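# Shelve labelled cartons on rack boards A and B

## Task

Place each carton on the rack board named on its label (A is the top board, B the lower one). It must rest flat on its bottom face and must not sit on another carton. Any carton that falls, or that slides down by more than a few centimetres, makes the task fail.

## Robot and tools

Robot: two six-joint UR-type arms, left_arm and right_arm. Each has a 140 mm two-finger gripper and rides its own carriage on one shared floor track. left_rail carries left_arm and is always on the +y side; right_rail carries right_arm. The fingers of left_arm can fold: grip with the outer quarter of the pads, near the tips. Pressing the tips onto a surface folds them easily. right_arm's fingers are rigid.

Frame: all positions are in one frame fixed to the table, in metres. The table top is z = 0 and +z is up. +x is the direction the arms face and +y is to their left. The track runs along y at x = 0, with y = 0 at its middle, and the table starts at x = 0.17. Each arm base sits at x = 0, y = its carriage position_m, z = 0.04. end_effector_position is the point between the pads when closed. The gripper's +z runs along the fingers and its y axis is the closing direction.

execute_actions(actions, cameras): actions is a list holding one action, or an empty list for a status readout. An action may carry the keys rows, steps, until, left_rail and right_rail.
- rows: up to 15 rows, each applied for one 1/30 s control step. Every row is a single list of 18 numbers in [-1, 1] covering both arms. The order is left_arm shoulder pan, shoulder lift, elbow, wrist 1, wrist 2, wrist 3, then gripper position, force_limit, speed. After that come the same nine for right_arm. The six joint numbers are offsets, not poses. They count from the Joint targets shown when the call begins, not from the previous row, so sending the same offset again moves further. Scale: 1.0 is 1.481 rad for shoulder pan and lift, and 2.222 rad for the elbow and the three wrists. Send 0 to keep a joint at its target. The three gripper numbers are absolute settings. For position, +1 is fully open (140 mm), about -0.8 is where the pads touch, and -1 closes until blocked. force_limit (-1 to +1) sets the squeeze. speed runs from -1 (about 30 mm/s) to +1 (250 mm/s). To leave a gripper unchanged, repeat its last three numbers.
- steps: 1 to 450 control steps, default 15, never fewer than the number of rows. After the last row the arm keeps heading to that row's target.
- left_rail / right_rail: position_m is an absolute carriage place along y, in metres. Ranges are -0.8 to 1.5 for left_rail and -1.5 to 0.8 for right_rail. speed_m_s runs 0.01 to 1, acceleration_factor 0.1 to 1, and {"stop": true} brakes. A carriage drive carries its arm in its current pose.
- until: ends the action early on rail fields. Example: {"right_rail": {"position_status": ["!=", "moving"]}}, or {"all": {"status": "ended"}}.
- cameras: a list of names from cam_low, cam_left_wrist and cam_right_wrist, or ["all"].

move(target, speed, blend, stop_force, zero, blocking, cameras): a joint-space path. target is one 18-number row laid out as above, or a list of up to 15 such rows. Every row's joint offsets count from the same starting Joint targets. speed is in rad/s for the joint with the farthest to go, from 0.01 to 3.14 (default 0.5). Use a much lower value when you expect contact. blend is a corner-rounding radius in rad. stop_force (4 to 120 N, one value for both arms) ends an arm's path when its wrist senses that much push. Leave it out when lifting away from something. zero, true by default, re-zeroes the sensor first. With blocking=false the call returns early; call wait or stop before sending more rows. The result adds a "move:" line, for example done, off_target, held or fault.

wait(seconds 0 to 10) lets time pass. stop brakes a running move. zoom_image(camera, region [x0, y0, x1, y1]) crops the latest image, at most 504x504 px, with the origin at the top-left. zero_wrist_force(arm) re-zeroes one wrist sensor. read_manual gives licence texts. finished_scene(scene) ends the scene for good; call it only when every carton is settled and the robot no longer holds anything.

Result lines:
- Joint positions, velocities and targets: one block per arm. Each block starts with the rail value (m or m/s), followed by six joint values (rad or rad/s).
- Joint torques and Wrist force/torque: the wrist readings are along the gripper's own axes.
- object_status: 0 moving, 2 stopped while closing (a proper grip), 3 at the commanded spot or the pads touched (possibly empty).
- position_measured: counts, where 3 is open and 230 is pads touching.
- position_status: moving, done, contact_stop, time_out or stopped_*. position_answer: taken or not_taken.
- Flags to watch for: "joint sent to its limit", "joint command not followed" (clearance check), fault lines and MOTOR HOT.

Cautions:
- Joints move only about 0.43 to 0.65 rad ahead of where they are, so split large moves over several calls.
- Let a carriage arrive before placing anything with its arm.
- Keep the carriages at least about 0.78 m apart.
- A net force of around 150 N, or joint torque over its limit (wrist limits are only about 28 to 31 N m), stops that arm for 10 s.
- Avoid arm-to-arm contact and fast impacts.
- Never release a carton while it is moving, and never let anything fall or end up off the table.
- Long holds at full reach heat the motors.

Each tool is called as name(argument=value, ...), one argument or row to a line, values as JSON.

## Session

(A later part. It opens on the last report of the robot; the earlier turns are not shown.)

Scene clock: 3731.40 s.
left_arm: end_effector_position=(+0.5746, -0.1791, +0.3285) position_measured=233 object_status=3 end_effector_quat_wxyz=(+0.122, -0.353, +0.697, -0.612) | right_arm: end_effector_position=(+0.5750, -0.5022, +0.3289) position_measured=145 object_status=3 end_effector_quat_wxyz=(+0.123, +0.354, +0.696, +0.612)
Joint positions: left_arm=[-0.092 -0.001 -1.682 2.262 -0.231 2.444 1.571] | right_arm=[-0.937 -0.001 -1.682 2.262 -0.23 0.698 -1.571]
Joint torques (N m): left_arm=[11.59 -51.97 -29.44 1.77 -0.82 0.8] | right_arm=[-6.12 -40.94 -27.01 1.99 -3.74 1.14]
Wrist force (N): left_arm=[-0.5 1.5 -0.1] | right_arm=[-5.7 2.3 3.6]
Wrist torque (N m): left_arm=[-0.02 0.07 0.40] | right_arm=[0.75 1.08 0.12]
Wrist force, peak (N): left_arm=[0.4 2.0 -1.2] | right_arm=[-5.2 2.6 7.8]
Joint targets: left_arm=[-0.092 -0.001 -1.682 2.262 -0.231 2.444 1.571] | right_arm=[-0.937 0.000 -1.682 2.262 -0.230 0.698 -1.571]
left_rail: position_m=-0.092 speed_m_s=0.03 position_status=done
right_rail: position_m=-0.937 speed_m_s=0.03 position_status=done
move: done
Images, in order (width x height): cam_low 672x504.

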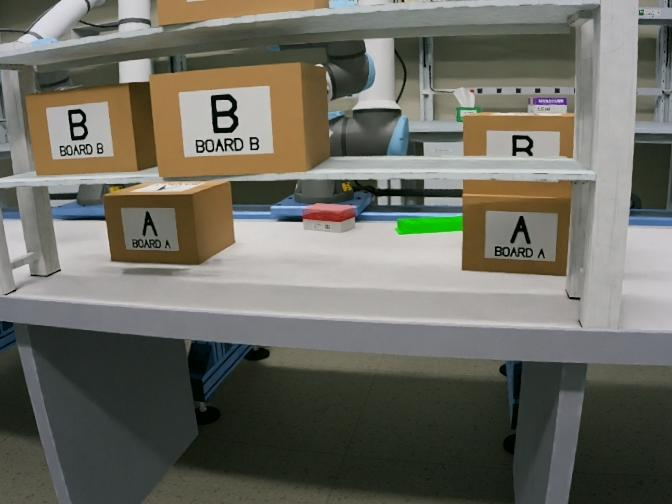

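execute_actions(
  actions=[
    {"rows": [[0,0,0,0,0,0,-1,1,-1,0,0,0,0,0,0,-0.13,1,0]], "right_rail": {"position_m": -1.06, "speed_m_s": 0.3}, "steps": 60, "until": {"all": {"status": "ended"}}},
  ],
)

execute_actions(
  actions=[
    {"rows": [[0,0,0,0,0,0,-1,1,-1,0,0,0,0,0,0,-0.13,1,0]], "left_rail": {"position_m": -0.239, "speed_m_s": 0.3}, "steps": 60, "until": {"all": {"status": "ended"}}},
  ],
)

move(
  target=[
    [0,0.05766,-0.03518,-0.00324,0,0,-1,1,-1,0,0,0,0,0,0,-0.13,1,0],
    [0,0.11292,-0.07273,-0.00253,0,0,-1,1,-1,0,0,0,0,0,0,-0.13,1,0],
  ],
  speed=0.08,
  blend=0.02,
  cameras=["cam_low", "cam_left_wrist"],
)

Scene clock: 3746.37 s.
left_arm: end_effector_position=(+0.5745, -0.1791, +0.3285) position_measured=233 object_status=3 end_effector_quat_wxyz=(+0.122, -0.353, +0.697, -0.612) | right_arm: end_effector_position=(+0.5748, -0.6251, +0.3289) position_measured=145 object_status=3 end_effector_quat_wxyz=(+0.123, +0.354, +0.696, +0.612) end_effector_velocity=(+0.001, -0.002, +0.000) end_effector_angular_velocity=(+0.000, +0.000, -0.002)
Joint positions: left_arm=[-0.092 -0.001 -1.682 2.262 -0.231 2.444 1.571] | right_arm=[-1.06 0 -1.682 2.262 -0.23 0.698 -1.571]
Joint velocities: left_arm=[within noise] | right_arm=[-0.001 -0.002 0 0 0 0 0]
Joint torques (N m): left_arm=[-10.43 -50.21 -38.6 1.46 2.18 0.52] | right_arm=[8.35 -39.74 -34.94 2.15 -3.12 1.14]
Wrist force (N): left_arm=[-0.7 1.4 -0.5] | right_arm=[-5.8 2.2 3.6]
Wrist torque (N m): left_arm=[-0.05 0.12 0.40] | right_arm=[0.73 1.09 0.12]
Wrist force, peak (N): left_arm=[-0.8 1.7 -0.5] | right_arm=[-6.6 2.4 2.9]
Joint targets: left_arm=[-0.092 -0.001 -1.682 2.262 -0.231 2.444 1.571] | right_arm=[-1.060 0.000 -1.682 2.262 -0.230 0.698 -1.571]
left_rail: position_m=-0.092 speed_m_s=0.03 position_status=done
right_rail: position_m=-1.060 speed_m_s=0.30 position_status=done
camera_calibration:
cam_left_wrist: T_world_to_cam=[[-0.351981, 0.0158303, -0.935873, 0.521429], [0.47663, 0.863547, -0.164653, -0.0689387], [0.805564, -0.50402, -0.311497, -0.268013], [0, 0, 0, 1]] pos_world=[0.432293, -0.0838067, 0.393156]
cam_right_wrist: T_world_to_cam=[[0.350659, -0.0243219, 0.936187, -0.517676], [0.488297, -0.848274, -0.204935, -0.741782], [0.799127, 0.528999, -0.285578, 0.141322], [0, 0, 0, 1]] pos_world=[0.430803, -0.716584, 0.372983]

Scene clock: 3747.83 s.
left_arm: end_effector_position=(+0.5745, -0.3261, +0.3285) position_measured=233 object_status=3 end_effector_quat_wxyz=(+0.122, -0.353, +0.697, -0.612) end_effector_velocity=(+0.000, -0.002, +0.000) end_effector_angular_velocity=(-0.001, +0.002, -0.001) | right_arm: end_effector_position=(+0.5748, -0.6251, +0.3289) position_measured=145 object_status=3 end_effector_quat_wxyz=(+0.123, +0.354, +0.696, +0.612)
Joint positions: left_arm=[-0.239 -0.001 -1.682 2.262 -0.231 2.444 1.571] | right_arm=[-1.06 0 -1.682 2.262 -0.23 0.698 -1.571]
Joint velocities: left_arm=[-0.001 -0.002 0.002 -0.001 0 0 -0.002] | right_arm=[within noise]
Joint torques (N m): left_arm=[-14.86 -49.18 -39.12 1.55 2.36 1.25] | right_arm=[7.28 -40.65 -37.49 2.28 -2.52 1.11]
Wrist force (N): left_arm=[-0.8 1.4 -0.4] | right_arm=[-5.8 1.9 3.6]
Wrist torque (N m): left_arm=[-0.05 0.14 0.40] | right_arm=[0.63 1.10 0.12]
Wrist force, peak (N): left_arm=[-1.2 1.7 -1.0] | right_arm=[-6.1 2.4 3.6]
Joint targets: left_arm=[-0.239 -0.001 -1.682 2.262 -0.231 2.444 1.571] | right_arm=[-1.060 0.000 -1.682 2.262 -0.230 0.698 -1.571]
left_rail: position_m=-0.239 speed_m_s=0.30 position_status=done
right_rail: position_m=-1.060 speed_m_s=0.30 position_status=done
camera_calibration:
cam_left_wrist: T_world_to_cam=[[-0.351981, 0.0158303, -0.935873, 0.523757], [0.47663, 0.863547, -0.164653, 0.0580027], [0.805564, -0.50402, -0.311497, -0.342104], [0, 0, 0, 1]] pos_world=[0.432293, -0.230807, 0.393156]
cam_right_wrist: T_world_to_cam=[[0.350659, -0.0243219, 0.936187, -0.517676], [0.488297, -0.848274, -0.204935, -0.741782], [0.799127, 0.528999, -0.285578, 0.141322], [0, 0, 0, 1]] pos_world=[0.430803, -0.716584, 0.372983]

Scene clock: 3750.33 s.
left_arm: end_effector_position=(+0.6749, -0.3262, +0.3286) position_measured=233 object_status=3 end_effector_quat_wxyz=(+0.122, -0.353, +0.697, -0.612) | right_arm: end_effector_position=(+0.5748, -0.6251, +0.3289) position_measured=145 object_status=3 end_effector_quat_wxyz=(+0.123, +0.354, +0.696, +0.612)
Joint positions: left_arm=[-0.239 -0.001 -1.515 2.101 -0.236 2.444 1.571] | right_arm=[-1.06 0 -1.682 2.262 -0.23 0.698 -1.571]
Joint torques (N m): left_arm=[-12.32 -26.5 -56.87 1.52 -1.9 0.87] | right_arm=[6.2 -38.82 -40.65 2.18 -1.31 1.09]
Wrist force (N): left_arm=[2.7 4.6 -2.6] | right_arm=[-5.8 2.3 3.4]
Wrist torque (N m): left_arm=[-0.18 0.22 0.38] | right_arm=[0.73 1.09 0.12]
Wrist force, peak (N): left_arm=[3.5 2.1 -5.8] | right_arm=[-5.9 2.4 3.8]
Joint targets: left_arm=[-0.239 -0.001 -1.514 2.101 -0.236 2.444 1.571] | right_arm=[-1.060 0.000 -1.682 2.262 -0.230 0.698 -1.571]
left_rail: position_m=-0.239 speed_m_s=0.30 position_status=done
right_rail: position_m=-1.060 speed_m_s=0.30 position_status=done
move: done
camera_calibration:
cam_left_wrist: T_world_to_cam=[[-0.351981, 0.0158303, -0.935873, 0.559191], [0.47663, 0.863547, -0.164653, 0.0102518], [0.805564, -0.50402, -0.311497, -0.423002], [0, 0, 0, 1]] pos_world=[0.532693, -0.230907, 0.393256]
Images, in order (width x height): cam_low 672x504, cam_left_wrist 672x504.

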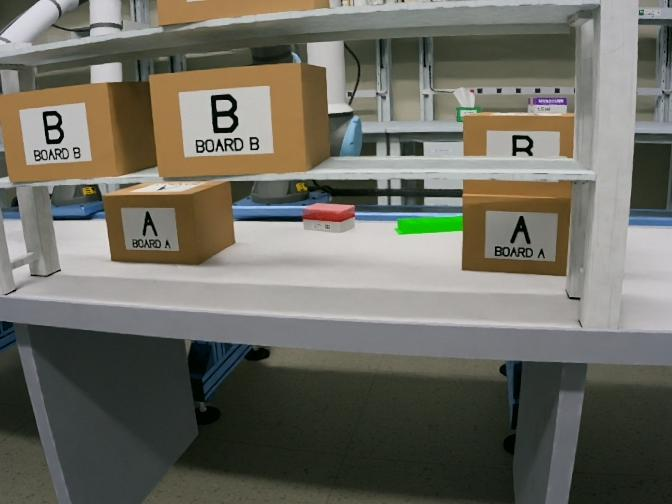

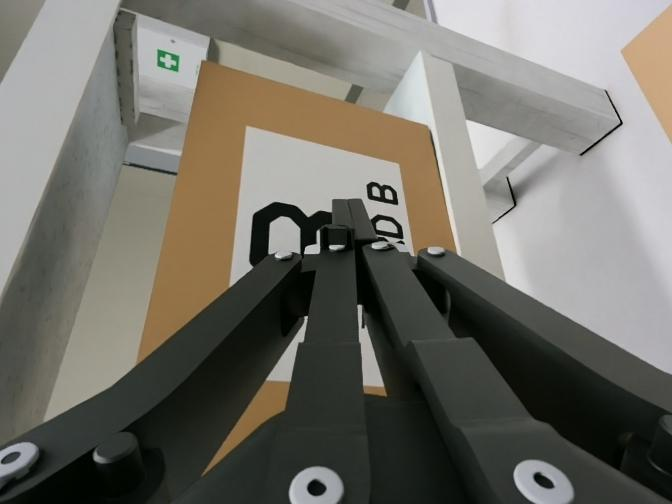

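move(
  target=[
    [0,-0.05526,0.03755,-0.00071,0,0,-1,1,-1,0,0,0,0,0,0,-0.13,1,0],
    [0,-0.11292,0.07273,0.00253,0,0,-1,1,-1,0,0,0,0,0,0,-0.13,1,0],
  ],
  speed=0.25,
  blend=0.02,
)

execute_actions(
  actions=[
    {"rows": [[0,0,0,0,0,0,-1,1,-1,0,0,0,0,0,0,-0.13,1,0]], "left_rail": {"position_m": -0.07, "speed_m_s": 0.3}, "steps": 60, "until": {"all": {"status": "ended"}}},
  ],
)

execute_actions(
  actions=[
    {"rows": [[0,0,0,0,0,0,-1,1,-1,0,0,0,0,0,0,-0.13,1,0]], "right_rail": {"position_m": -0.962, "speed_m_s": 0.3}, "steps": 60, "until": {"all": {"status": "ended"}}},
  ],
)

move(
  target=[0,0.24765,0.14063,-0.3057,0,0,-1,1,-1,0,0.24765,0.14063,-0.3057,0,0,-0.13,1,0],
  speed=0.5,
  cameras=["cam_right_wrist", "cam_left_wrist"],
)

Scene clock: 3812.23 s.
left_arm: end_effector_position=(+0.5746, -0.3262, +0.3285) position_measured=233 object_status=3 end_effector_quat_wxyz=(+0.122, -0.353, +0.697, -0.612) | right_arm: end_effector_position=(+0.5748, -0.6251, +0.3289) position_measured=145 object_status=3 end_effector_quat_wxyz=(+0.123, +0.354, +0.696, +0.612)
Joint positions: left_arm=[-0.239 -0.001 -1.682 2.262 -0.231 2.444 1.571] | right_arm=[-1.06 0 -1.682 2.262 -0.23 0.698 -1.571]
Joint torques (N m): left_arm=[-13.41 -51.17 -31.36 1.73 3.31 0.99] | right_arm=[-0.03 -39.83 -41.15 1.92 1.03 1.18]
Wrist force (N): left_arm=[-0.6 1.5 0.0] | right_arm=[-5.8 2.3 3.6]
Wrist torque (N m): left_arm=[-0.01 0.09 0.40] | right_arm=[0.73 1.09 0.12]
Wrist force, peak (N): left_arm=[2.9 5.7 -3.2] | right_arm=[-6.1 2.3 3.7]
Joint targets: left_arm=[-0.239 -0.001 -1.682 2.262 -0.231 2.444 1.571] | right_arm=[-1.060 0.000 -1.682 2.262 -0.230 0.698 -1.571]
left_rail: position_m=-0.239 speed_m_s=0.30 position_status=done
right_rail: position_m=-1.060 speed_m_s=0.30 position_status=done
move: done
camera_calibration:
cam_left_wrist: T_world_to_cam=[[-0.351981, 0.0158303, -0.935873, 0.523793], [0.47663, 0.863547, -0.164653, 0.0580414], [0.805564, -0.50402, -0.311497, -0.342235], [0, 0, 0, 1]] pos_world=[0.432393, -0.230907, 0.393156]
cam_right_wrist: T_world_to_cam=[[0.350659, -0.0243219, 0.936187, -0.517676], [0.488297, -0.848274, -0.204935, -0.741782], [0.799127, 0.528999, -0.285578, 0.141322], [0, 0, 0, 1]] pos_world=[0.430803, -0.716584, 0.372983]

Scene clock: 3813.80 s.
left_arm: end_effector_position=(+0.5745, -0.1573, +0.3285) position_measured=233 object_status=3 end_effector_quat_wxyz=(+0.122, -0.353, +0.697, -0.612) end_effector_velocity=(+0.000, +0.001, +0.001) end_effector_angular_velocity=(+0.000, -0.001, +0.000) | right_arm: end_effector_position=(+0.5748, -0.6251, +0.3289) position_measured=145 object_status=3 end_effector_quat_wxyz=(+0.123, +0.354, +0.696, +0.612)
Joint positions: left_arm=[-0.07 -0.001 -1.682 2.262 -0.231 2.444 1.571] | right_arm=[-1.06 0 -1.682 2.262 -0.23 0.698 -1.571]
Joint velocities: left_arm=[0.001 -0.001 -0.002 0 0 -0.001 -0.001] | right_arm=[within noise]
Joint torques (N m): left_arm=[-9.85 -53.58 -32.52 1.43 2.57 0.21] | right_arm=[1.12 -39.44 -40.75 2.14 1.69 0.87]
Wrist force (N): left_arm=[-0.5 1.3 -0.3] | right_arm=[-5.6 2.1 3.8]
Wrist torque (N m): left_arm=[-0.08 0.08 0.40] | right_arm=[0.69 1.04 0.12]
Wrist force, peak (N): left_arm=[-1.1 1.4 -1.1] | right_arm=[-6.1 2.4 3.6]
Joint targets: left_arm=[-0.070 -0.001 -1.682 2.262 -0.231 2.444 1.571] | right_arm=[-1.060 0.000 -1.682 2.262 -0.230 0.698 -1.571]
left_rail: position_m=-0.070 speed_m_s=0.30 position_status=done
right_rail: position_m=-1.060 speed_m_s=0.30 position_status=done
camera_calibration:
cam_left_wrist: T_world_to_cam=[[-0.351981, 0.0158303, -0.935873, 0.521083], [0.47663, 0.863547, -0.164653, -0.0878504], [0.805564, -0.50402, -0.311497, -0.256975], [0, 0, 0, 1]] pos_world=[0.432293, -0.0619067, 0.393156]
cam_right_wrist: T_world_to_cam=[[0.350659, -0.0243219, 0.936187, -0.517676], [0.488297, -0.848274, -0.204935, -0.741782], [0.799127, 0.528999, -0.285578, 0.141322], [0, 0, 0, 1]] pos_world=[0.430803, -0.716584, 0.372983]

Scene clock: 3815.07 s.
left_arm: end_effector_position=(+0.5745, -0.1572, +0.3285) position_measured=233 object_status=3 end_effector_quat_wxyz=(+0.122, -0.353, +0.697, -0.612) | right_arm: end_effector_position=(+0.5748, -0.5272, +0.3289) position_measured=145 object_status=3 end_effector_quat_wxyz=(+0.123, +0.354, +0.696, +0.612) end_effector_velocity=(-0.001, +0.002, -0.001) end_effector_angular_velocity=(+0.001, +0.003, +0.002)
Joint positions: left_arm=[-0.07 -0.001 -1.682 2.262 -0.231 2.444 1.571] | right_arm=[-0.962 0 -1.682 2.262 -0.23 0.698 -1.571]
Joint velocities: left_arm=[within noise] | right_arm=[0.001 0.001 0.001 0 0.001 -0.001 0.001]
Joint torques (N m): left_arm=[-11.69 -51.64 -35.45 1.82 1.93 0.5] | right_arm=[-0.26 -37.05 -40.79 2.23 2.22 0.95]
Wrist force (N): left_arm=[-0.7 1.4 -0.1] | right_arm=[-5.4 2.4 3.5]
Wrist torque (N m): left_arm=[-0.04 0.11 0.40] | right_arm=[0.76 1.01 0.12]
Wrist force, peak (N): left_arm=[-0.8 1.6 -0.1] | right_arm=[-6.7 2.4 2.7]
Joint targets: left_arm=[-0.070 -0.001 -1.682 2.262 -0.231 2.444 1.571] | right_arm=[-0.962 0.000 -1.682 2.262 -0.230 0.698 -1.571]
left_rail: position_m=-0.070 speed_m_s=0.30 position_status=done
right_rail: position_m=-0.962 speed_m_s=0.30 position_status=done
camera_calibration:
cam_left_wrist: T_world_to_cam=[[-0.351981, 0.0158303, -0.935873, 0.521083], [0.47663, 0.863547, -0.164653, -0.0878504], [0.805564, -0.50402, -0.311497, -0.256975], [0, 0, 0, 1]] pos_world=[0.432293, -0.0619067, 0.393156]
cam_right_wrist: T_world_to_cam=[[0.350659, -0.0243219, 0.936187, -0.515295], [0.488297, -0.848274, -0.204935, -0.658736], [0.799127, 0.528999, -0.285578, 0.0895329], [0, 0, 0, 1]] pos_world=[0.430803, -0.618684, 0.372983]

Scene clock: 3817.03 s.
left_arm: end_effector_position=(+0.4944, -0.1571, +0.0817) position_measured=233 object_status=3 end_effector_quat_wxyz=(+0.122, -0.353, +0.697, -0.612) | right_arm: end_effector_position=(+0.4949, -0.5271, +0.0820) position_measured=145 object_status=3 end_effector_quat_wxyz=(+0.123, +0.354, +0.696, +0.612)
Joint positions: left_arm=[-0.07 -0.001 -1.315 2.575 -0.91 2.444 1.571] | right_arm=[-0.962 0 -1.315 2.574 -0.909 0.698 -1.571]
Joint torques (N m): left_arm=[-10.58 -19.41 -3.89 -3.09 0.91 0.67] | right_arm=[-2.69 -26.08 -3.52 -4.08 2.25 0.96]
Wrist force (N): left_arm=[-0.7 1.3 -0.2] | right_arm=[-5.6 1.8 3.4]
Wrist torque (N m): left_arm=[-0.06 0.11 0.41] | right_arm=[0.63 1.08 0.15]
Wrist force, peak (N): left_arm=[-0.3 3.3 -0.5] | right_arm=[-5.6 4.7 3.7]
Joint targets: left_arm=[-0.070 -0.001 -1.315 2.575 -0.910 2.444 1.571] | right_arm=[-0.962 0.000 -1.315 2.574 -0.910 0.698 -1.571]
left_rail: position_m=-0.070 speed_m_s=0.30 position_status=done
right_rail: position_m=-0.962 speed_m_s=0.30 position_status=done
move: done
camera_calibration:
cam_left_wrist: T_world_to_cam=[[-0.351981, 0.0158303, -0.935873, 0.262008], [0.47663, 0.863547, -0.164653, -0.0903786], [0.805564, -0.50402, -0.311497, -0.269245], [0, 0, 0, 1]] pos_world=[0.352193, -0.0618067, 0.146456]
cam_right_wrist: T_world_to_cam=[[0.350659, -0.0243219, 0.936187, -0.25613], [0.488297, -0.848274, -0.204935, -0.670234], [0.799127, 0.528999, -0.285578, 0.082821], [0, 0, 0, 1]] pos_world=[0.350903, -0.618584, 0.126083]
Images, in order (width x height): cam_left_wrist 672x504, cam_right_wrist 672x504.

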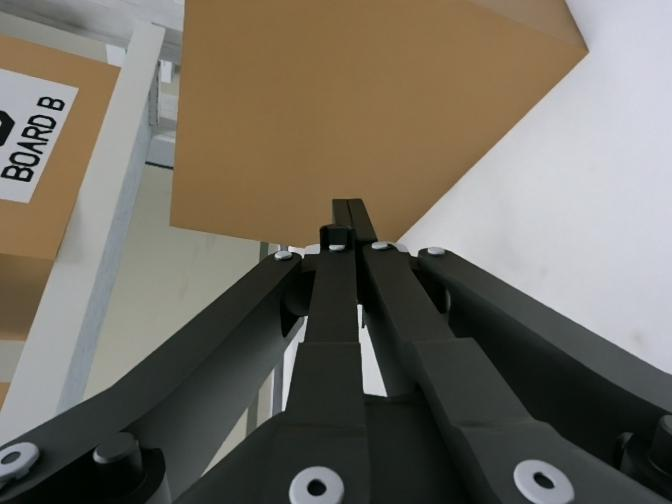

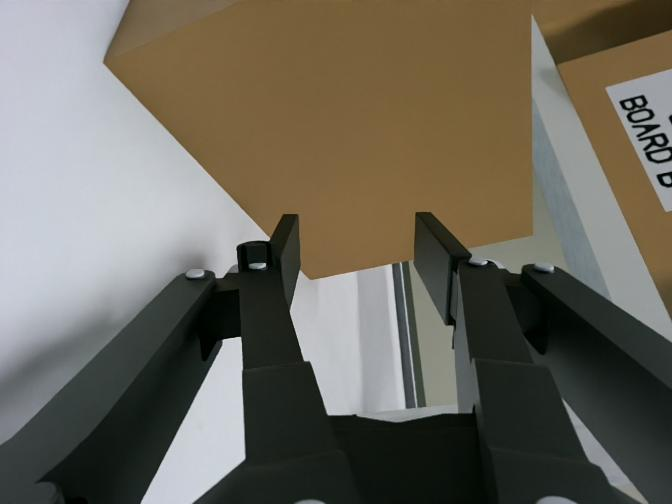

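execute_actions(
  actions=[
    {"rows": [[0,0,0,0,0,0,-1,1,-1,0,0,0,0,0,0,-0.13,1,0]], "right_rail": {"position_m": -0.931, "speed_m_s": 0.04}, "left_rail": {"position_m": -0.099, "speed_m_s": 0.04}, "steps": 60, "until": {"all": {"status": "ended"}}},
  ],
)

Scene clock: 3828.13 s.
left_arm: end_effector_position=(+0.4943, -0.1862, +0.0816) position_measured=233 object_status=3 end_effector_quat_wxyz=(+0.122, -0.353, +0.697, -0.612) | right_arm: end_effector_position=(+0.4949, -0.4961, +0.0819) position_measured=145 object_status=3 end_effector_quat_wxyz=(+0.123, +0.354, +0.696, +0.612)
Joint positions: left_arm=[-0.099 -0.001 -1.315 2.575 -0.91 2.444 1.571] | right_arm=[-0.931 0 -1.315 2.574 -0.91 0.698 -1.571]
Joint torques (N m): left_arm=[-8.18 -19.18 -10.9 -1.14 -1.13 0.52] | right_arm=[-6.73 -27.36 -12.27 -1.99 2.01 0.8]
Wrist force (N): left_arm=[-0.7 1.4 -0.3] | right_arm=[-5.5 1.9 3.6]
Wrist torque (N m): left_arm=[-0.05 0.10 0.41] | right_arm=[0.66 1.06 0.16]
Wrist force, peak (N): left_arm=[-1.6 1.5 -1.1] | right_arm=[-5.7 2.0 3.8]
Joint targets: left_arm=[-0.099 -0.001 -1.315 2.575 -0.910 2.444 1.571] | right_arm=[-0.931 0.000 -1.315 2.574 -0.910 0.698 -1.571]
left_rail: position_m=-0.099 speed_m_s=0.04 position_status=done
right_rail: position_m=-0.931 speed_m_s=0.04 position_status=done
camera_calibration:
cam_left_wrist: T_world_to_cam=[[-0.351981, 0.0158303, -0.935873, 0.262338], [0.47663, 0.863547, -0.164653, -0.0653045], [0.805564, -0.50402, -0.311497, -0.283812], [0, 0, 0, 1]] pos_world=[0.352093, -0.0908067, 0.146356]
cam_right_wrist: T_world_to_cam=[[0.350659, -0.0243219, 0.936187, -0.255247], [0.488297, -0.848274, -0.204935, -0.64391], [0.799127, 0.528999, -0.285578, 0.0664734], [0, 0, 0, 1]] pos_world=[0.350803, -0.587584, 0.125983]

execute_actions(
  actions=[
    {"rows": [[0,0,0,0,0,0,-1,1,-1,0,0,0,0,0,0,-0.13,1,0]], "right_rail": {"position_m": -0.928, "speed_m_s": 0.03}, "left_rail": {"position_m": -0.103, "speed_m_s": 0.03}, "steps": 60, "until": {"all": {"status": "ended"}}},
  ],
)

Scene clock: 3835.17 s.
left_arm: end_effector_position=(+0.4943, -0.1901, +0.0816) position_measured=233 object_status=3 end_effector_quat_wxyz=(+0.122, -0.353, +0.697, -0.612) end_effector_velocity=(+0.000, -0.001, +0.000) end_effector_angular_velocity=(+0.001, -0.003, -0.001) | right_arm: end_effector_position=(+0.4949, -0.4932, +0.0819) position_measured=145 object_status=3 end_effector_quat_wxyz=(+0.123, +0.354, +0.696, +0.612)
Joint positions: left_arm=[-0.103 -0.001 -1.315 2.575 -0.91 2.444 1.571] | right_arm=[-0.928 0 -1.315 2.574 -0.91 0.698 -1.571]
Joint velocities: left_arm=[-0.001 -0.001 0 0 -0.001 0 0.001] | right_arm=[within noise]
Joint torques (N m): left_arm=[-8.06 -20.3 -16.58 -0.33 -1.23 0.95] | right_arm=[-9.51 -28.08 -19.07 -0.51 2.39 1.06]
Wrist force (N): left_arm=[-0.8 1.5 -0.2] | right_arm=[-7.7 1.6 -0.1]
Wrist torque (N m): left_arm=[-0.03 0.12 0.40] | right_arm=[0.66 1.08 0.12]
Wrist force, peak (N): left_arm=[-1.4 1.6 -1.0] | right_arm=[-7.7 1.6 -0.1]
Joint targets: left_arm=[-0.103 -0.001 -1.315 2.575 -0.910 2.444 1.571] | right_arm=[-0.928 0.000 -1.315 2.574 -0.910 0.698 -1.571]
left_rail: position_m=-0.103 speed_m_s=0.03 position_status=done
right_rail: position_m=-0.928 speed_m_s=0.03 position_status=done
camera_calibration:
cam_left_wrist: T_world_to_cam=[[-0.351981, 0.0158303, -0.935873, 0.262401], [0.47663, 0.863547, -0.164653, -0.0618503], [0.805564, -0.50402, -0.311497, -0.285829], [0, 0, 0, 1]] pos_world=[0.352093, -0.0948067, 0.146356]
cam_right_wrist: T_world_to_cam=[[0.350659, -0.0243219, 0.936187, -0.255174], [0.488297, -0.848274, -0.204935, -0.641365], [0.799127, 0.528999, -0.285578, 0.0648864], [0, 0, 0, 1]] pos_world=[0.350803, -0.584584, 0.125983]

execute_actions(
  actions=[
    {"rows": [[0,0,0,0,0,0,-1,1,-1,0,0,0,0,0,0,-0.13,1,0]], "left_rail": {"position_m": -0.1065, "speed_m_s": 0.03}, "steps": 60, "until": {"all": {"status": "ended"}}},
  ],
)

Scene clock: 3841.47 s.
left_arm: end_effector_position=(+0.4944, -0.1935, +0.0816) position_measured=233 object_status=3 end_effector_quat_wxyz=(+0.122, -0.353, +0.697, -0.612) end_effector_velocity=(-0.001, +0.000, -0.001) end_effector_angular_velocity=(+0.000, +0.003, +0.000) | right_arm: end_effector_position=(+0.4949, -0.4931, +0.0819) position_measured=145 object_status=3 end_effector_quat_wxyz=(+0.123, +0.354, +0.696, +0.612)
Joint positions: left_arm=[-0.106 -0.001 -1.315 2.575 -0.91 2.443 1.571] | right_arm=[-0.928 -0.001 -1.315 2.574 -0.91 0.698 -1.571]
Joint velocities: left_arm=[-0.001 0 0 0.002 0.001 -0.001 0] | right_arm=[within noise]
Joint torques (N m): left_arm=[-6.84 -20.48 -23.32 1.16 7.54 0.8] | right_arm=[-3.29 -27.18 -19.29 1.16 -1.55 0.81]
Wrist force (N): left_arm=[-19.9 -5.7 -34.3] | right_arm=[-16.7 5.5 -16.2]
Wrist torque (N m): left_arm=[0.14 -0.19 0.31] | right_arm=[0.55 1.05 0.16]
Wrist force, peak (N): left_arm=[-19.9 -5.7 -34.3] | right_arm=[-16.1 6.8 -17.0]
Joint targets: left_arm=[-0.107 -0.001 -1.315 2.575 -0.910 2.444 1.571] | right_arm=[-0.928 0.000 -1.315 2.574 -0.910 0.698 -1.571]
left_rail: position_m=-0.106 position_m_goal=-0.107 speed_m_s=0.03 position_status=done
right_rail: position_m=-0.928 speed_m_s=0.03 position_status=done
camera_calibration:
cam_left_wrist: T_world_to_cam=[[-0.352092, 0.0158146, -0.935832, 0.262486], [0.476521, 0.8636, -0.16469, -0.0588654], [0.80558, -0.503929, -0.311603, -0.287523], [0, 0, 0, 1]] pos_world=[0.352093, -0.0982064, 0.146355]
cam_right_wrist: T_world_to_cam=[[0.350646, -0.0243708, 0.936191, -0.255234], [0.488177, -0.848344, -0.204928, -0.641414], [0.799206, 0.528885, -0.285571, 0.0647109], [0, 0, 0, 1]] pos_world=[0.350903, -0.584585, 0.125983]

execute_actions(
  actions=[
    {"rows": [[0,0,0,0,0,0,-1,1,-1,0,0,0,0,0,0,-0.13,1,0]], "right_rail": {"position_m": -0.9262, "speed_m_s": 0.03}, "steps": 60, "until": {"all": {"status": "ended"}}},
  ],
)

Scene clock: 3847.63 s.
left_arm: end_effector_position=(+0.4943, -0.1936, +0.0816) position_measured=233 object_status=3 end_effector_quat_wxyz=(+0.122, -0.353, +0.697, -0.612) | right_arm: end_effector_position=(+0.4949, -0.4913, +0.0819) position_measured=145 object_status=3 end_effector_quat_wxyz=(+0.123, +0.354, +0.696, +0.612)
Joint positions: left_arm=[-0.107 -0.001 -1.315 2.575 -0.91 2.444 1.571] | right_arm=[-0.926 0 -1.315 2.574 -0.91 0.698 -1.571]
Joint torques (N m): left_arm=[-19.6 -23.39 -23.74 1.21 12.23 1.11] | right_arm=[22.45 -30.02 -15.71 1.74 -8.61 0.77]
Wrist force (N): left_arm=[-24.4 -7.4 -39.4] | right_arm=[-33.5 14.8 -52.3]
Wrist torque (N m): left_arm=[0.20 -0.30 0.30] | right_arm=[0.38 1.01 0.24]
Wrist force, peak (N): left_arm=[-24.2 -7.8 -39.5] | right_arm=[-33.4 15.0 -52.4]
Joint targets: left_arm=[-0.107 -0.001 -1.315 2.575 -0.910 2.444 1.571] | right_arm=[-0.926 0.000 -1.315 2.574 -0.910 0.698 -1.571]
left_rail: position_m=-0.107 speed_m_s=0.03 position_status=done
right_rail: position_m=-0.926 speed_m_s=0.03 position_status=done
camera_calibration:
cam_left_wrist: T_world_to_cam=[[-0.351981, 0.0158303, -0.935873, 0.262457], [0.47663, 0.863547, -0.164653, -0.0588279], [0.805564, -0.50402, -0.311497, -0.287593], [0, 0, 0, 1]] pos_world=[0.352093, -0.0983067, 0.146356]
cam_right_wrist: T_world_to_cam=[[0.350659, -0.0243219, 0.936187, -0.255131], [0.488297, -0.848274, -0.204935, -0.639838], [0.799127, 0.528999, -0.285578, 0.0639342], [0, 0, 0, 1]] pos_world=[0.350803, -0.582784, 0.125983]

move(
  target=[0,-0.06091,-0.00491,0.04551,0,0,-1,1,-1,0,-0.06091,-0.00491,0.04551,0,0,-0.13,1,0],
  speed=0.1,
)

Scene clock: 3858.97 s.
left_arm: end_effector_position=(+0.4944, -0.1936, +0.1136) position_measured=233 object_status=3 end_effector_quat_wxyz=(+0.122, -0.353, +0.697, -0.612) | right_arm: end_effector_position=(+0.4949, -0.4912, +0.1139) position_measured=145 object_status=3 end_effector_quat_wxyz=(+0.123, +0.354, +0.696, +0.612)
Joint positions: left_arm=[-0.106 -0.001 -1.405 2.564 -0.809 2.444 1.571] | right_arm=[-0.926 0 -1.405 2.564 -0.809 0.698 -1.571]
Joint torques (N m): left_arm=[-32.35 -60.8 -35.49 1.3 11.98 1.14] | right_arm=[22.27 -54.01 -27.79 1.67 -8.64 0.66]
Wrist force (N): left_arm=[-32.3 9.9 -32.1] | right_arm=[-37.8 -6.2 -27.8]
Wrist torque (N m): left_arm=[-0.20 -0.78 0.50] | right_arm=[1.09 0.64 0.02]
Wrist force, peak (N): left_arm=[-24.2 -7.8 -40.2] | right_arm=[-34.0 15.2 -52.9]
Joint targets: left_arm=[-0.107 -0.001 -1.405 2.564 -0.809 2.444 1.571] | right_arm=[-0.926 0.000 -1.405 2.563 -0.809 0.698 -1.571]
left_rail: position_m=-0.106 position_m_goal=-0.107 speed_m_s=0.03 position_status=done
right_rail: position_m=-0.926 speed_m_s=0.03 position_status=done
move: done
camera_calibration:
cam_left_wrist: T_world_to_cam=[[-0.351981, 0.0158303, -0.935873, 0.292405], [0.47663, 0.863547, -0.164653, -0.053559], [0.805564, -0.50402, -0.311497, -0.277625], [0, 0, 0, 1]] pos_world=[0.352093, -0.0983067, 0.178356]
cam_right_wrist: T_world_to_cam=[[0.350659, -0.0243219, 0.936187, -0.285086], [0.488297, -0.848274, -0.204935, -0.633195], [0.799127, 0.528999, -0.285578, 0.0730198], [0, 0, 0, 1]] pos_world=[0.350803, -0.582684, 0.157983]

execute_actions(
  actions=[
    {"rows": [[0,0,0,0,0,0,-1,1,-1,0,0,0,0,0,0,-0.13,1,0]], "left_rail": {"position_m": -0.107, "speed_m_s": 0.03}, "steps": 30, "until": {"all": {"status": "ended"}}},
  ],
)

move(
  target=[
    [0,-0.08723,-0.01219,0.07033,0,0,-1,1,-1,0,-0.08723,-0.01219,0.07033,0,0,-0.13,1,0],
    [0,-0.20683,-0.04342,0.18127,0,0,-1,1,-1,0,-0.20683,-0.04342,0.18127,0,0,-0.13,1,0],
    [0,-0.30446,-0.09497,0.2979,0,0,-1,1,-1,0,-0.30446,-0.09497,0.2979,0,0,-0.13,1,0],
    [0,-0.3648,-0.16724,0.41038,0,0,-1,1,-1,0,-0.3648,-0.16724,0.41038,0,0,-0.13,1,0],
    [0,-0.38521,-0.25711,0.51386,0,0,-1,1,-1,0,-0.38521,-0.25711,0.51386,0,0,-0.13,1,0],
  ],
  speed=0.22,
  blend=0.05,
  cameras=["cam_right_wrist"],
)

Scene clock: 3875.67 s.
left_arm: end_effector_position=(+0.4944, -0.1941, +0.1136) position_measured=233 object_status=3 end_effector_quat_wxyz=(+0.122, -0.353, +0.697, -0.612) | right_arm: end_effector_position=(+0.4949, -0.4913, +0.1139) position_measured=145 object_status=3 end_effector_quat_wxyz=(+0.123, +0.354, +0.696, +0.612)
Joint positions: left_arm=[-0.107 -0.001 -1.405 2.564 -0.809 2.444 1.571] | right_arm=[-0.926 0 -1.405 2.563 -0.809 0.698 -1.571]
Joint torques (N m): left_arm=[-34.99 -62.66 -27.08 0.64 12.14 1.15] | right_arm=[22.42 -50.52 -20.87 0.82 -8.26 0.45]
Wrist force (N): left_arm=[-35.4 10.7 -34.4] | right_arm=[-41.0 -7.1 -30.3]
Wrist torque (N m): left_arm=[-0.23 -0.86 0.50] | right_arm=[1.09 0.57 0.02]
Wrist force, peak (N): left_arm=[-35.4 10.7 -34.4] | right_arm=[-41.0 -7.1 -30.3]
Joint targets: left_arm=[-0.107 -0.001 -1.405 2.564 -0.809 2.444 1.571] | right_arm=[-0.926 0.000 -1.405 2.563 -0.809 0.698 -1.571]
left_rail: position_m=-0.107 speed_m_s=0.03 position_status=done
right_rail: position_m=-0.926 speed_m_s=0.03 position_status=done
camera_calibration:
cam_left_wrist: T_world_to_cam=[[-0.351981, 0.0158303, -0.935873, 0.292412], [0.47663, 0.863547, -0.164653, -0.0531272], [0.805564, -0.50402, -0.311497, -0.277877], [0, 0, 0, 1]] pos_world=[0.352093, -0.0988067, 0.178356]
cam_right_wrist: T_world_to_cam=[[0.350659, -0.0243219, 0.936187, -0.285089], [0.488297, -0.848274, -0.204935, -0.63328], [0.799127, 0.528999, -0.285578, 0.0730727], [0, 0, 0, 1]] pos_world=[0.350803, -0.582784, 0.157983]

Scene clock: 3881.40 s.
left_arm: end_effector_position=(+0.4946, -0.1941, +0.5865) position_measured=233 object_status=3 end_effector_quat_wxyz=(+0.122, -0.353, +0.697, -0.612) | right_arm: end_effector_position=(+0.4947, -0.4913, +0.5869) position_measured=145 object_status=3 end_effector_quat_wxyz=(+0.123, +0.354, +0.696, +0.612)
Joint positions: left_arm=[-0.107 -0.001 -1.976 1.993 0.333 2.444 1.571] | right_arm=[-0.926 0 -1.976 1.992 0.333 0.698 -1.571]
Joint torques (N m): left_arm=[-32.72 -38.59 -67.13 1.07 12.16 1.14] | right_arm=[18.98 -28.39 -55.66 1.27 -8.58 0.26]
Wrist force (N): left_arm=[-35.2 9.6 -35.4] | right_arm=[-40.8 -6.4 -31.8]
Wrist torque (N m): left_arm=[-0.24 -0.84 0.49] | right_arm=[1.24 0.58 -0.09]
Wrist force, peak (N): left_arm=[-35.4 9.4 -35.7] | right_arm=[-41.8 -7.4 -31.3]
Joint targets: left_arm=[-0.107 -0.001 -1.976 1.993 0.333 2.444 1.571] | right_arm=[-0.926 0.000 -1.976 1.992 0.333 0.698 -1.571]
left_rail: position_m=-0.107 speed_m_s=0.03 position_status=done
right_rail: position_m=-0.926 speed_m_s=0.03 position_status=done
move: done
camera_calibration:
cam_right_wrist: T_world_to_cam=[[0.350556, -0.0243906, 0.936224, -0.727898], [0.488274, -0.848289, -0.204927, -0.536303], [0.799187, 0.528972, -0.285463, 0.208122], [0, 0, 0, 1]] pos_world=[0.350703, -0.582784, 0.630984]
Images, in order (width x height): cam_right_wrist 672x504.

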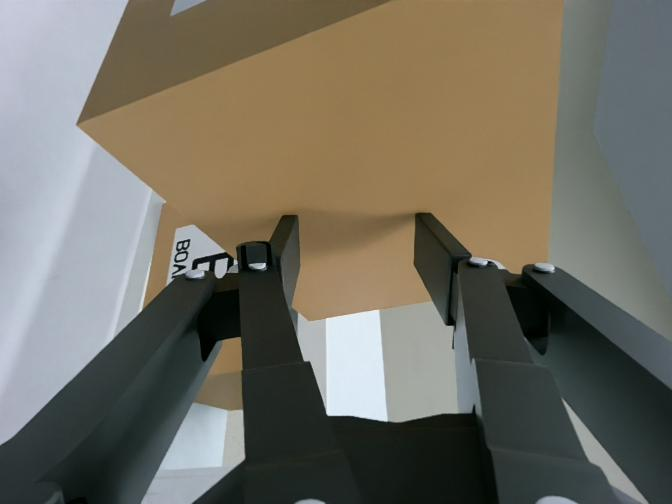

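move(
  target=[
    [0,0.03598,-0.01447,-0.00951,0,0,-1,1,-1,0,0.03598,-0.01447,-0.00951,0,0,-0.13,1,0],
    [0,0.09477,-0.04092,-0.02225,0,0,-1,1,-1,0,0.09477,-0.04092,-0.02225,0,0,-0.13,1,0],
    [0,0.15227,-0.07017,-0.03132,0,0,-1,1,-1,0,0.15227,-0.07017,-0.03132,0,0,-0.13,1,0],
    [0,0.20865,-0.10219,-0.03688,0,0,-1,1,-1,0,0.20865,-0.10219,-0.03688,0,0,-0.13,1,0],
    [0,0.25864,-0.1334,-0.03899,0,0,-1,1,-1,0,0.25864,-0.1334,-0.03899,0,0,-0.13,1,0],
  ],
  speed=0.15,
  blend=0.03,
  cameras=["cam_left_wrist"],
)

Scene clock: 3901.37 s.
left_arm: end_effector_position=(+0.7195, -0.1943, +0.5865) position_measured=233 object_status=3 end_effector_quat_wxyz=(+0.122, -0.353, +0.697, -0.612) | right_arm: end_effector_position=(+0.7196, -0.4914, +0.5870) position_measured=145 object_status=3 end_effector_quat_wxyz=(+0.123, +0.354, +0.696, +0.612)
Joint positions: left_arm=[-0.107 -0.001 -1.593 1.696 0.246 2.444 1.571] | right_arm=[-0.926 0 -1.593 1.696 0.247 0.698 -1.571]
Joint torques (N m): left_arm=[-34.02 -34.34 -68.19 -4.82 12.23 1.07] | right_arm=[18.64 -45.88 -56.42 -5.89 -8.56 -0.07]
Wrist force (N): left_arm=[-30.1 10.7 -28.8] | right_arm=[-36.6 -6.6 -25.1]
Wrist torque (N m): left_arm=[-0.23 -0.76 0.51] | right_arm=[1.16 0.72 -0.01]
Wrist force, peak (N): left_arm=[-35.7 9.9 -35.2] | right_arm=[-41.3 -7.2 -31.6]
Joint targets: left_arm=[-0.107 -0.001 -1.593 1.696 0.246 2.444 1.571] | right_arm=[-0.926 0.000 -1.593 1.696 0.247 0.698 -1.571]
left_rail: position_m=-0.107 speed_m_s=0.03 position_status=done
right_rail: position_m=-0.926 speed_m_s=0.03 position_status=done
move: done; blend cut to 0.0266 rad at target 1
camera_calibration:
cam_left_wrist: T_world_to_cam=[[-0.351981, 0.0158303, -0.935873, 0.814221], [0.47663, 0.863547, -0.164653, -0.0823795], [0.805564, -0.50402, -0.311497, -0.312003], [0, 0, 0, 1]] pos_world=[0.577193, -0.0990067, 0.651256]
Images, in order (width x height): cam_left_wrist 672x504.

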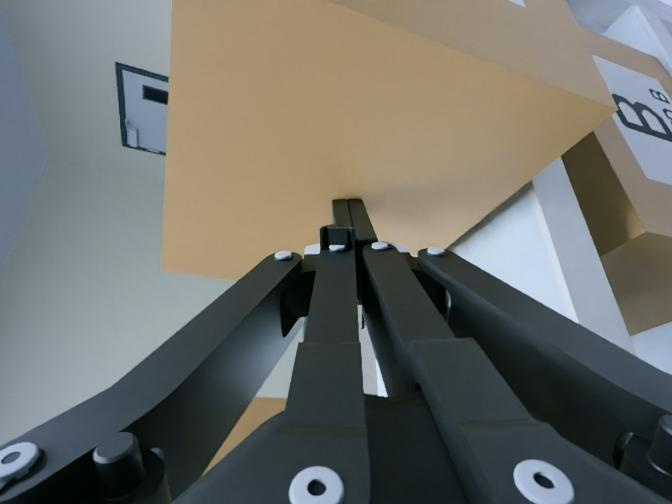

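move(
  target=[0,0.00215,0.01129,-0.01272,0,0,-1,1,-1,0,0.00215,0.01129,-0.01272,0,0,-0.13,1,0],
  speed=0.04,
)

move(
  target=[0,0.00047,0.00247,-0.00278,0,0,-1,1,-1,0,0.00047,0.00247,-0.00278,0,0,-0.13,1,0],
  speed=0.03,
)

Scene clock: 3911.87 s.
left_arm: end_effector_position=(+0.7196, -0.1943, +0.5706) position_measured=233 object_status=3 end_effector_quat_wxyz=(+0.122, -0.353, +0.697, -0.612) | right_arm: end_effector_position=(+0.7198, -0.4914, +0.5711) position_measured=145 object_status=3 end_effector_quat_wxyz=(+0.123, +0.354, +0.696, +0.612)
Joint positions: left_arm=[-0.107 -0.001 -1.589 1.721 0.218 2.444 1.571] | right_arm=[-0.926 0 -1.59 1.721 0.219 0.698 -1.571]
Joint torques (N m): left_arm=[-36.13 -32.81 -44.1 -4.9 12.18 0.87] | right_arm=[17.96 -43.92 -40.42 -6.32 -8.39 0.24]
Wrist force (N): left_arm=[-29.8 9.7 -29.4] | right_arm=[-35.9 -5.8 -25.6]
Wrist torque (N m): left_arm=[-0.29 -0.74 0.51] | right_arm=[1.17 0.66 -0.03]
Wrist force, peak (N): left_arm=[-30.5 10.3 -29.2] | right_arm=[-36.6 -6.6 -25.6]
Joint targets: left_arm=[-0.107 -0.001 -1.589 1.721 0.218 2.444 1.571] | right_arm=[-0.926 0.000 -1.590 1.721 0.218 0.698 -1.571]
left_rail: position_m=-0.107 speed_m_s=0.03 position_status=done
right_rail: position_m=-0.926 speed_m_s=0.03 position_status=done
move: done
camera_calibration:
cam_left_wrist: T_world_to_cam=[[-0.351981, 0.0158303, -0.935873, 0.799411], [0.47663, 0.863547, -0.164653, -0.0850929], [0.805564, -0.50402, -0.311497, -0.317117], [0, 0, 0, 1]] pos_world=[0.577393, -0.0990067, 0.635356]
cam_right_wrist: T_world_to_cam=[[0.350659, -0.0243219, 0.936187, -0.792014], [0.488297, -0.848274, -0.204935, -0.649535], [0.799127, 0.528999, -0.285578, 0.0238884], [0, 0, 0, 1]] pos_world=[0.575803, -0.582884, 0.615183]

Scene clock: 3912.57 s.
left_arm: end_effector_position=(+0.7196, -0.1943, +0.5671) position_measured=233 object_status=3 end_effector_quat_wxyz=(+0.122, -0.353, +0.697, -0.612) | right_arm: end_effector_position=(+0.7198, -0.4914, +0.5676) position_measured=145 object_status=3 end_effector_quat_wxyz=(+0.123, +0.354, +0.696, +0.612)
Joint positions: left_arm=[-0.107 -0.001 -1.589 1.727 0.212 2.444 1.571] | right_arm=[-0.926 0 -1.589 1.726 0.212 0.698 -1.571]
Joint torques (N m): left_arm=[-32.61 -35.13 -44.65 -4.84 12.18 1.25] | right_arm=[18.07 -42.09 -40.86 -5.35 -8.59 -0.28]
Wrist force (N): left_arm=[-29.9 10.2 -29.1] | right_arm=[-36.0 -6.4 -25.4]
Wrist torque (N m): left_arm=[-0.27 -0.77 0.51] | right_arm=[1.13 0.62 -0.03]
Wrist force, peak (N): left_arm=[-30.4 10.4 -29.2] | right_arm=[-36.6 -6.6 -25.5]
Joint targets: left_arm=[-0.107 -0.001 -1.589 1.727 0.212 2.444 1.571] | right_arm=[-0.926 0.000 -1.589 1.726 0.212 0.698 -1.571]
left_rail: position_m=-0.107 speed_m_s=0.03 position_status=done
right_rail: position_m=-0.926 speed_m_s=0.03 position_status=done
move: done
camera_calibration:
cam_left_wrist: T_world_to_cam=[[-0.351981, 0.0158303, -0.935873, 0.7961], [0.47663, 0.863547, -0.164653, -0.0856215], [0.805564, -0.50402, -0.311497, -0.318127], [0, 0, 0, 1]] pos_world=[0.577293, -0.0990067, 0.631856]
cam_right_wrist: T_world_to_cam=[[0.350659, -0.0243219, 0.936187, -0.788702], [0.488297, -0.848274, -0.204935, -0.650204], [0.799127, 0.528999, -0.285578, 0.0229688], [0, 0, 0, 1]] pos_world=[0.575703, -0.582884, 0.611683]

move(
  target=[0,0.00027,0.00141,-0.00159,0,0,-1,1,-1,0,0.00027,0.00141,-0.00159,0,0,-0.13,1,0],
  speed=0.03,
)

Scene clock: 3917.27 s.
left_arm: end_effector_position=(+0.7196, -0.1943, +0.5652) position_measured=233 object_status=3 end_effector_quat_wxyz=(+0.122, -0.353, +0.697, -0.612) | right_arm: end_effector_position=(+0.7197, -0.4914, +0.5657) position_measured=145 object_status=3 end_effector_quat_wxyz=(+0.123, +0.354, +0.696, +0.612)
Joint positions: left_arm=[-0.107 -0.001 -1.588 1.73 0.208 2.444 1.571] | right_arm=[-0.926 0 -1.589 1.729 0.209 0.698 -1.571]
Joint torques (N m): left_arm=[-35.82 -24.29 -37.84 -1.98 12.12 0.65] | right_arm=[18.64 -33.02 -29.09 -1.96 -8.3 0.2]
Wrist force (N): left_arm=[-31.0 0.1 -31.2] | right_arm=[-33.9 8.9 -27.3]
Wrist torque (N m): left_arm=[0.03 -0.74 0.37] | right_arm=[0.95 0.72 0.32]
Wrist force, peak (N): left_arm=[-31.3 8.4 -30.4] | right_arm=[-36.6 -6.8 -25.4]
Joint targets: left_arm=[-0.107 -0.001 -1.588 1.730 0.208 2.444 1.571] | right_arm=[-0.926 0.000 -1.589 1.730 0.209 0.698 -1.571]
left_rail: position_m=-0.107 speed_m_s=0.03 position_status=done
right_rail: position_m=-0.926 speed_m_s=0.03 position_status=done
move: done
camera_calibration:
cam_left_wrist: T_world_to_cam=[[-0.351786, 0.0158184, -0.935947, 0.794161], [0.47669, 0.863528, -0.164575, -0.0860365], [0.805613, -0.504052, -0.311318, -0.318894], [0, 0, 0, 1]] pos_world=[0.577293, -0.0990067, 0.629856]
cam_right_wrist: T_world_to_cam=[[0.350436, -0.0243614, 0.93627, -0.786776], [0.488324, -0.84828, -0.204846, -0.650687], [0.799209, 0.528988, -0.285371, 0.0222179], [0, 0, 0, 1]] pos_world=[0.575703, -0.582884, 0.609684]

execute_actions(
  actions=[
    {"rows": [[0,0,0,0,0,0,-1,1,-1,0,0,0,0,0,0,-0.13,1,0]], "right_rail": {"position_m": -0.941, "speed_m_s": 0.03}, "left_rail": {"position_m": -0.095, "speed_m_s": 0.03}, "steps": 60, "until": {"all": {"status": "ended"}}},
  ],
)

move(
  target=[
    [0,-0.10687,0.06261,0.00862,0,0,-1,1,-1,0,-0.10687,0.06261,0.00862,0,0,-0.13,1,0],
    [0,-0.16488,0.09218,0.01772,0,0,-1,1,-1,0,-0.16488,0.09218,0.01772,0,0,-0.13,1,0],
  ],
  speed=0.22,
  blend=0.02,
  cameras=["cam_left_wrist"],
)

Scene clock: 3938.93 s.
left_arm: end_effector_position=(+0.7195, -0.1823, +0.5650) position_measured=233 object_status=3 end_effector_quat_wxyz=(+0.122, -0.353, +0.697, -0.612) | right_arm: end_effector_position=(+0.7197, -0.5062, +0.5655) position_measured=145 object_status=3 end_effector_quat_wxyz=(+0.123, +0.354, +0.696, +0.612)
Joint positions: left_arm=[-0.095 -0.001 -1.588 1.73 0.208 2.444 1.571] | right_arm=[-0.941 0 -1.589 1.73 0.209 0.698 -1.571]
Joint torques (N m): left_arm=[9.53 -30.95 -42.88 2 -1.14 1.01] | right_arm=[2.38 -40.93 -36.24 -2.02 2.43 -0.09]
Wrist force (N): left_arm=[-0.8 1.5 -0.1] | right_arm=[-1.6 3.3 1.6]
Wrist torque (N m): left_arm=[-0.04 0.13 0.39] | right_arm=[0.94 0.14 0.09]
Wrist force, peak (N): left_arm=[-31.5 -2.4 -31.5] | right_arm=[-33.4 9.8 -29.1]
Joint targets: left_arm=[-0.095 -0.001 -1.588 1.730 0.208 2.444 1.571] | right_arm=[-0.941 0.000 -1.589 1.730 0.209 0.698 -1.571]
left_rail: position_m=-0.095 speed_m_s=0.03 position_status=done
right_rail: position_m=-0.941 speed_m_s=0.03 position_status=done
camera_calibration:
cam_left_wrist: T_world_to_cam=[[-0.351992, 0.0158769, -0.935868, 0.793859], [0.47675, 0.863479, -0.164663, -0.096415], [0.805488, -0.504136, -0.311507, -0.312724], [0, 0, 0, 1]] pos_world=[0.577293, -0.0870069, 0.629656]
cam_right_wrist: T_world_to_cam=[[0.350661, -0.0243226, 0.936186, -0.787098], [0.488364, -0.848229, -0.204961, -0.663184], [0.799085, 0.529071, -0.285563, 0.0302557], [0, 0, 0, 1]] pos_world=[0.575703, -0.597684, 0.609583]

Scene clock: 3940.57 s.
left_arm: end_effector_position=(+0.5746, -0.1821, +0.5666) position_measured=233 object_status=3 end_effector_quat_wxyz=(+0.122, -0.353, +0.697, -0.612) | right_arm: end_effector_position=(+0.5747, -0.5062, +0.5670) position_measured=145 object_status=3 end_effector_quat_wxyz=(+0.123, +0.354, +0.696, +0.612)
Joint positions: left_arm=[-0.095 -0.001 -1.832 1.935 0.248 2.444 1.571] | right_arm=[-0.941 0 -1.833 1.934 0.248 0.698 -1.571]
Joint torques (N m): left_arm=[11.22 -42.94 -37.58 3.23 -0.29 0.83] | right_arm=[-14.79 -34.37 -34.01 3.08 2.66 -0.23]
Wrist force (N): left_arm=[-0.5 1.5 0.1] | right_arm=[-1.4 3.0 1.5]
Wrist torque (N m): left_arm=[-0.03 0.08 0.40] | right_arm=[0.89 0.08 0.09]
Wrist force, peak (N): left_arm=[-1.8 1.6 1.1] | right_arm=[-3.1 3.3 2.6]
Joint targets: left_arm=[-0.095 -0.001 -1.833 1.935 0.248 2.444 1.571] | right_arm=[-0.941 0.000 -1.833 1.934 0.248 0.698 -1.571]
left_rail: position_m=-0.095 speed_m_s=0.03 position_status=done
right_rail: position_m=-0.941 speed_m_s=0.03 position_status=done
move: done
camera_calibration:
cam_left_wrist: T_world_to_cam=[[-0.351981, 0.0158303, -0.935873, 0.744308], [0.47663, 0.863547, -0.164653, -0.0271441], [0.805564, -0.50402, -0.311497, -0.195358], [0, 0, 0, 1]] pos_world=[0.432293, -0.0868067, 0.631256]
Images, in order (width x height): cam_left_wrist 672x504.

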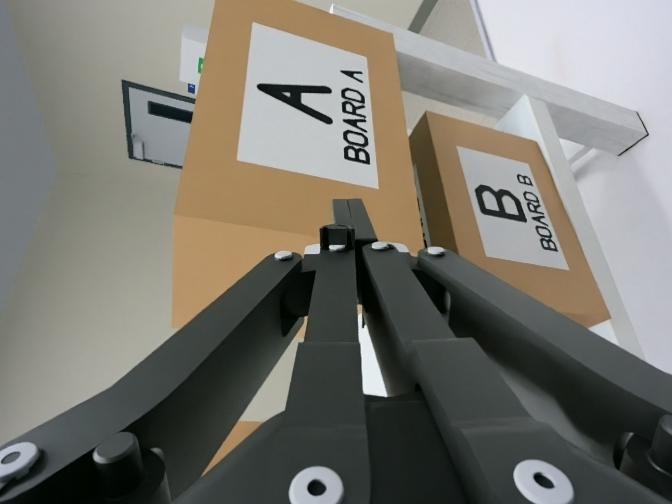

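execute_actions(
  actions=[
    {"rows": [[0,0,0,0,0,0,-1,1,-1,0,0,0,0,0,0,-0.13,1,0]], "right_rail": {"position_m": -1.06, "speed_m_s": 0.3}, "steps": 60, "until": {"all": {"status": "ended"}}},
  ],
)

execute_actions(
  actions=[
    {"rows": [[0,0,0,0,0,0,-1,1,-1,0,0,0,0,0,0,-0.13,1,0]], "left_rail": {"position_m": -0.242, "speed_m_s": 0.3}, "steps": 60, "until": {"all": {"status": "ended"}}},
  ],
)

move(
  target=[
    [0,0.05801,-0.02957,-0.0091,0,0,-1,1,-1,0,0,0,0,0,0,-0.13,1,0],
    [0,0.1153,-0.06225,-0.0146,0,0,-1,1,-1,0,0,0,0,0,0,-0.13,1,0],
  ],
  speed=0.08,
  blend=0.02,
  cameras=["cam_left_wrist"],
)

Scene clock: 3950.17 s.
left_arm: end_effector_position=(+0.5745, -0.1821, +0.5666) position_measured=233 object_status=3 end_effector_quat_wxyz=(+0.122, -0.353, +0.697, -0.612) | right_arm: end_effector_position=(+0.5746, -0.6251, +0.5670) position_measured=145 object_status=3 end_effector_quat_wxyz=(+0.123, +0.354, +0.696, +0.612) end_effector_velocity=(+0.000, -0.001, +0.000) end_effector_angular_velocity=(-0.001, -0.002, -0.001)
Joint positions: left_arm=[-0.095 -0.001 -1.833 1.935 0.248 2.444 1.571] | right_arm=[-1.06 0 -1.833 1.934 0.248 0.698 -1.571]
Joint velocities: left_arm=[within noise] | right_arm=[-0.001 0 0 0 -0.001 0.001 0]
Joint torques (N m): left_arm=[9.86 -44.08 -45.72 0.74 2.29 0.87] | right_arm=[-14.77 -34.17 -40.72 0.71 2.39 -0.36]
Wrist force (N): left_arm=[-0.4 1.7 0.0] | right_arm=[-1.4 3.4 1.3]
Wrist torque (N m): left_arm=[0.01 0.05 0.39] | right_arm=[0.98 0.09 0.09]
Wrist force, peak (N): left_arm=[-0.8 1.9 -0.2] | right_arm=[-0.4 3.5 2.6]
Joint targets: left_arm=[-0.095 -0.001 -1.833 1.935 0.248 2.444 1.571] | right_arm=[-1.060 0.000 -1.833 1.934 0.248 0.698 -1.571]
left_rail: position_m=-0.095 speed_m_s=0.03 position_status=done
right_rail: position_m=-1.060 speed_m_s=0.30 position_status=done
camera_calibration:
cam_left_wrist: T_world_to_cam=[[-0.351981, 0.0158303, -0.935873, 0.744273], [0.47663, 0.863547, -0.164653, -0.0270965], [0.805564, -0.50402, -0.311497, -0.195277], [0, 0, 0, 1]] pos_world=[0.432193, -0.0868067, 0.631256]
cam_right_wrist: T_world_to_cam=[[0.350659, -0.0243219, 0.936187, -0.740512], [0.488297, -0.848274, -0.204935, -0.692889], [0.799127, 0.528999, -0.285578, 0.209478], [0, 0, 0, 1]] pos_world=[0.430603, -0.716584, 0.611083]

Scene clock: 3951.63 s.
left_arm: end_effector_position=(+0.5745, -0.3291, +0.5666) position_measured=233 object_status=3 end_effector_quat_wxyz=(+0.122, -0.353, +0.697, -0.612) end_effector_velocity=(+0.000, -0.001, +0.000) end_effector_angular_velocity=(+0.000, +0.000, +0.000) | right_arm: end_effector_position=(+0.5746, -0.6251, +0.5670) position_measured=145 object_status=3 end_effector_quat_wxyz=(+0.123, +0.354, +0.696, +0.612)
Joint positions: left_arm=[-0.242 -0.001 -1.833 1.935 0.248 2.444 1.571] | right_arm=[-1.06 0 -1.833 1.934 0.248 0.698 -1.571]
Joint velocities: left_arm=[-0.001 -0.001 -0.001 0 0 0 -0.001] | right_arm=[within noise]
Joint torques (N m): left_arm=[9.5 -45.85 -47.89 -0.23 2.62 0.84] | right_arm=[-13.93 -34.13 -43.23 -0.16 2.13 -0.49]
Wrist force (N): left_arm=[-0.6 1.7 0.2] | right_arm=[-1.3 3.1 1.4]
Wrist torque (N m): left_arm=[0.04 0.10 0.39] | right_arm=[0.91 0.09 0.09]
Wrist force, peak (N): left_arm=[-1.2 1.9 -0.6] | right_arm=[-1.4 3.6 1.4]
Joint targets: left_arm=[-0.242 -0.001 -1.833 1.935 0.248 2.444 1.571] | right_arm=[-1.060 0.000 -1.833 1.934 0.248 0.698 -1.571]
left_rail: position_m=-0.242 speed_m_s=0.30 position_status=done
right_rail: position_m=-1.060 speed_m_s=0.30 position_status=done
camera_calibration:
cam_left_wrist: T_world_to_cam=[[-0.351981, 0.0158303, -0.935873, 0.7466], [0.47663, 0.863547, -0.164653, 0.0998449], [0.805564, -0.50402, -0.311497, -0.269368], [0, 0, 0, 1]] pos_world=[0.432193, -0.233807, 0.631256]
cam_right_wrist: T_world_to_cam=[[0.350659, -0.0243219, 0.936187, -0.740512], [0.488297, -0.848274, -0.204935, -0.692889], [0.799127, 0.528999, -0.285578, 0.209478], [0, 0, 0, 1]] pos_world=[0.430603, -0.716584, 0.611083]

Scene clock: 3954.17 s.
left_arm: end_effector_position=(+0.6750, -0.3292, +0.5665) position_measured=233 object_status=3 end_effector_quat_wxyz=(+0.122, -0.353, +0.697, -0.612) | right_arm: end_effector_position=(+0.5746, -0.6251, +0.5670) position_measured=145 object_status=3 end_effector_quat_wxyz=(+0.123, +0.354, +0.696, +0.612)
Joint positions: left_arm=[-0.242 -0.001 -1.662 1.797 0.215 2.444 1.571] | right_arm=[-1.06 0 -1.833 1.934 0.248 0.698 -1.571]
Joint torques (N m): left_arm=[8.85 -19.33 -64.07 -4.32 -1.71 1.08] | right_arm=[-10.21 -33.17 -47.17 -1.32 1.83 -0.52]
Wrist force (N): left_arm=[2.6 5.6 -2.5] | right_arm=[-1.2 3.1 1.3]
Wrist torque (N m): left_arm=[-0.02 0.17 0.36] | right_arm=[0.93 0.05 0.09]
Wrist force, peak (N): left_arm=[2.3 6.8 -2.3] | right_arm=[-1.5 3.7 1.5]
Joint targets: left_arm=[-0.242 -0.001 -1.662 1.796 0.215 2.444 1.571] | right_arm=[-1.060 0.000 -1.833 1.934 0.248 0.698 -1.571]
left_rail: position_m=-0.242 speed_m_s=0.30 position_status=done
right_rail: position_m=-1.060 speed_m_s=0.30 position_status=done
move: done
camera_calibration:
cam_left_wrist: T_world_to_cam=[[-0.351981, 0.0158303, -0.935873, 0.782011], [0.47663, 0.863547, -0.164653, 0.0519822], [0.805564, -0.50402, -0.311497, -0.350458], [0, 0, 0, 1]] pos_world=[0.532793, -0.233907, 0.631256]
Images, in order (width x height): cam_left_wrist 672x504.

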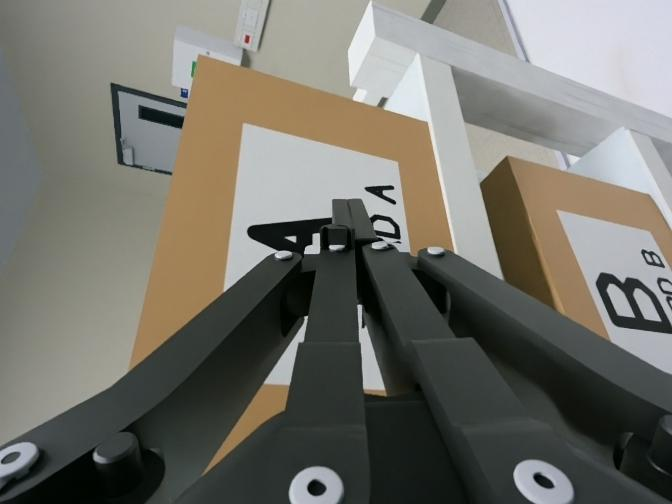

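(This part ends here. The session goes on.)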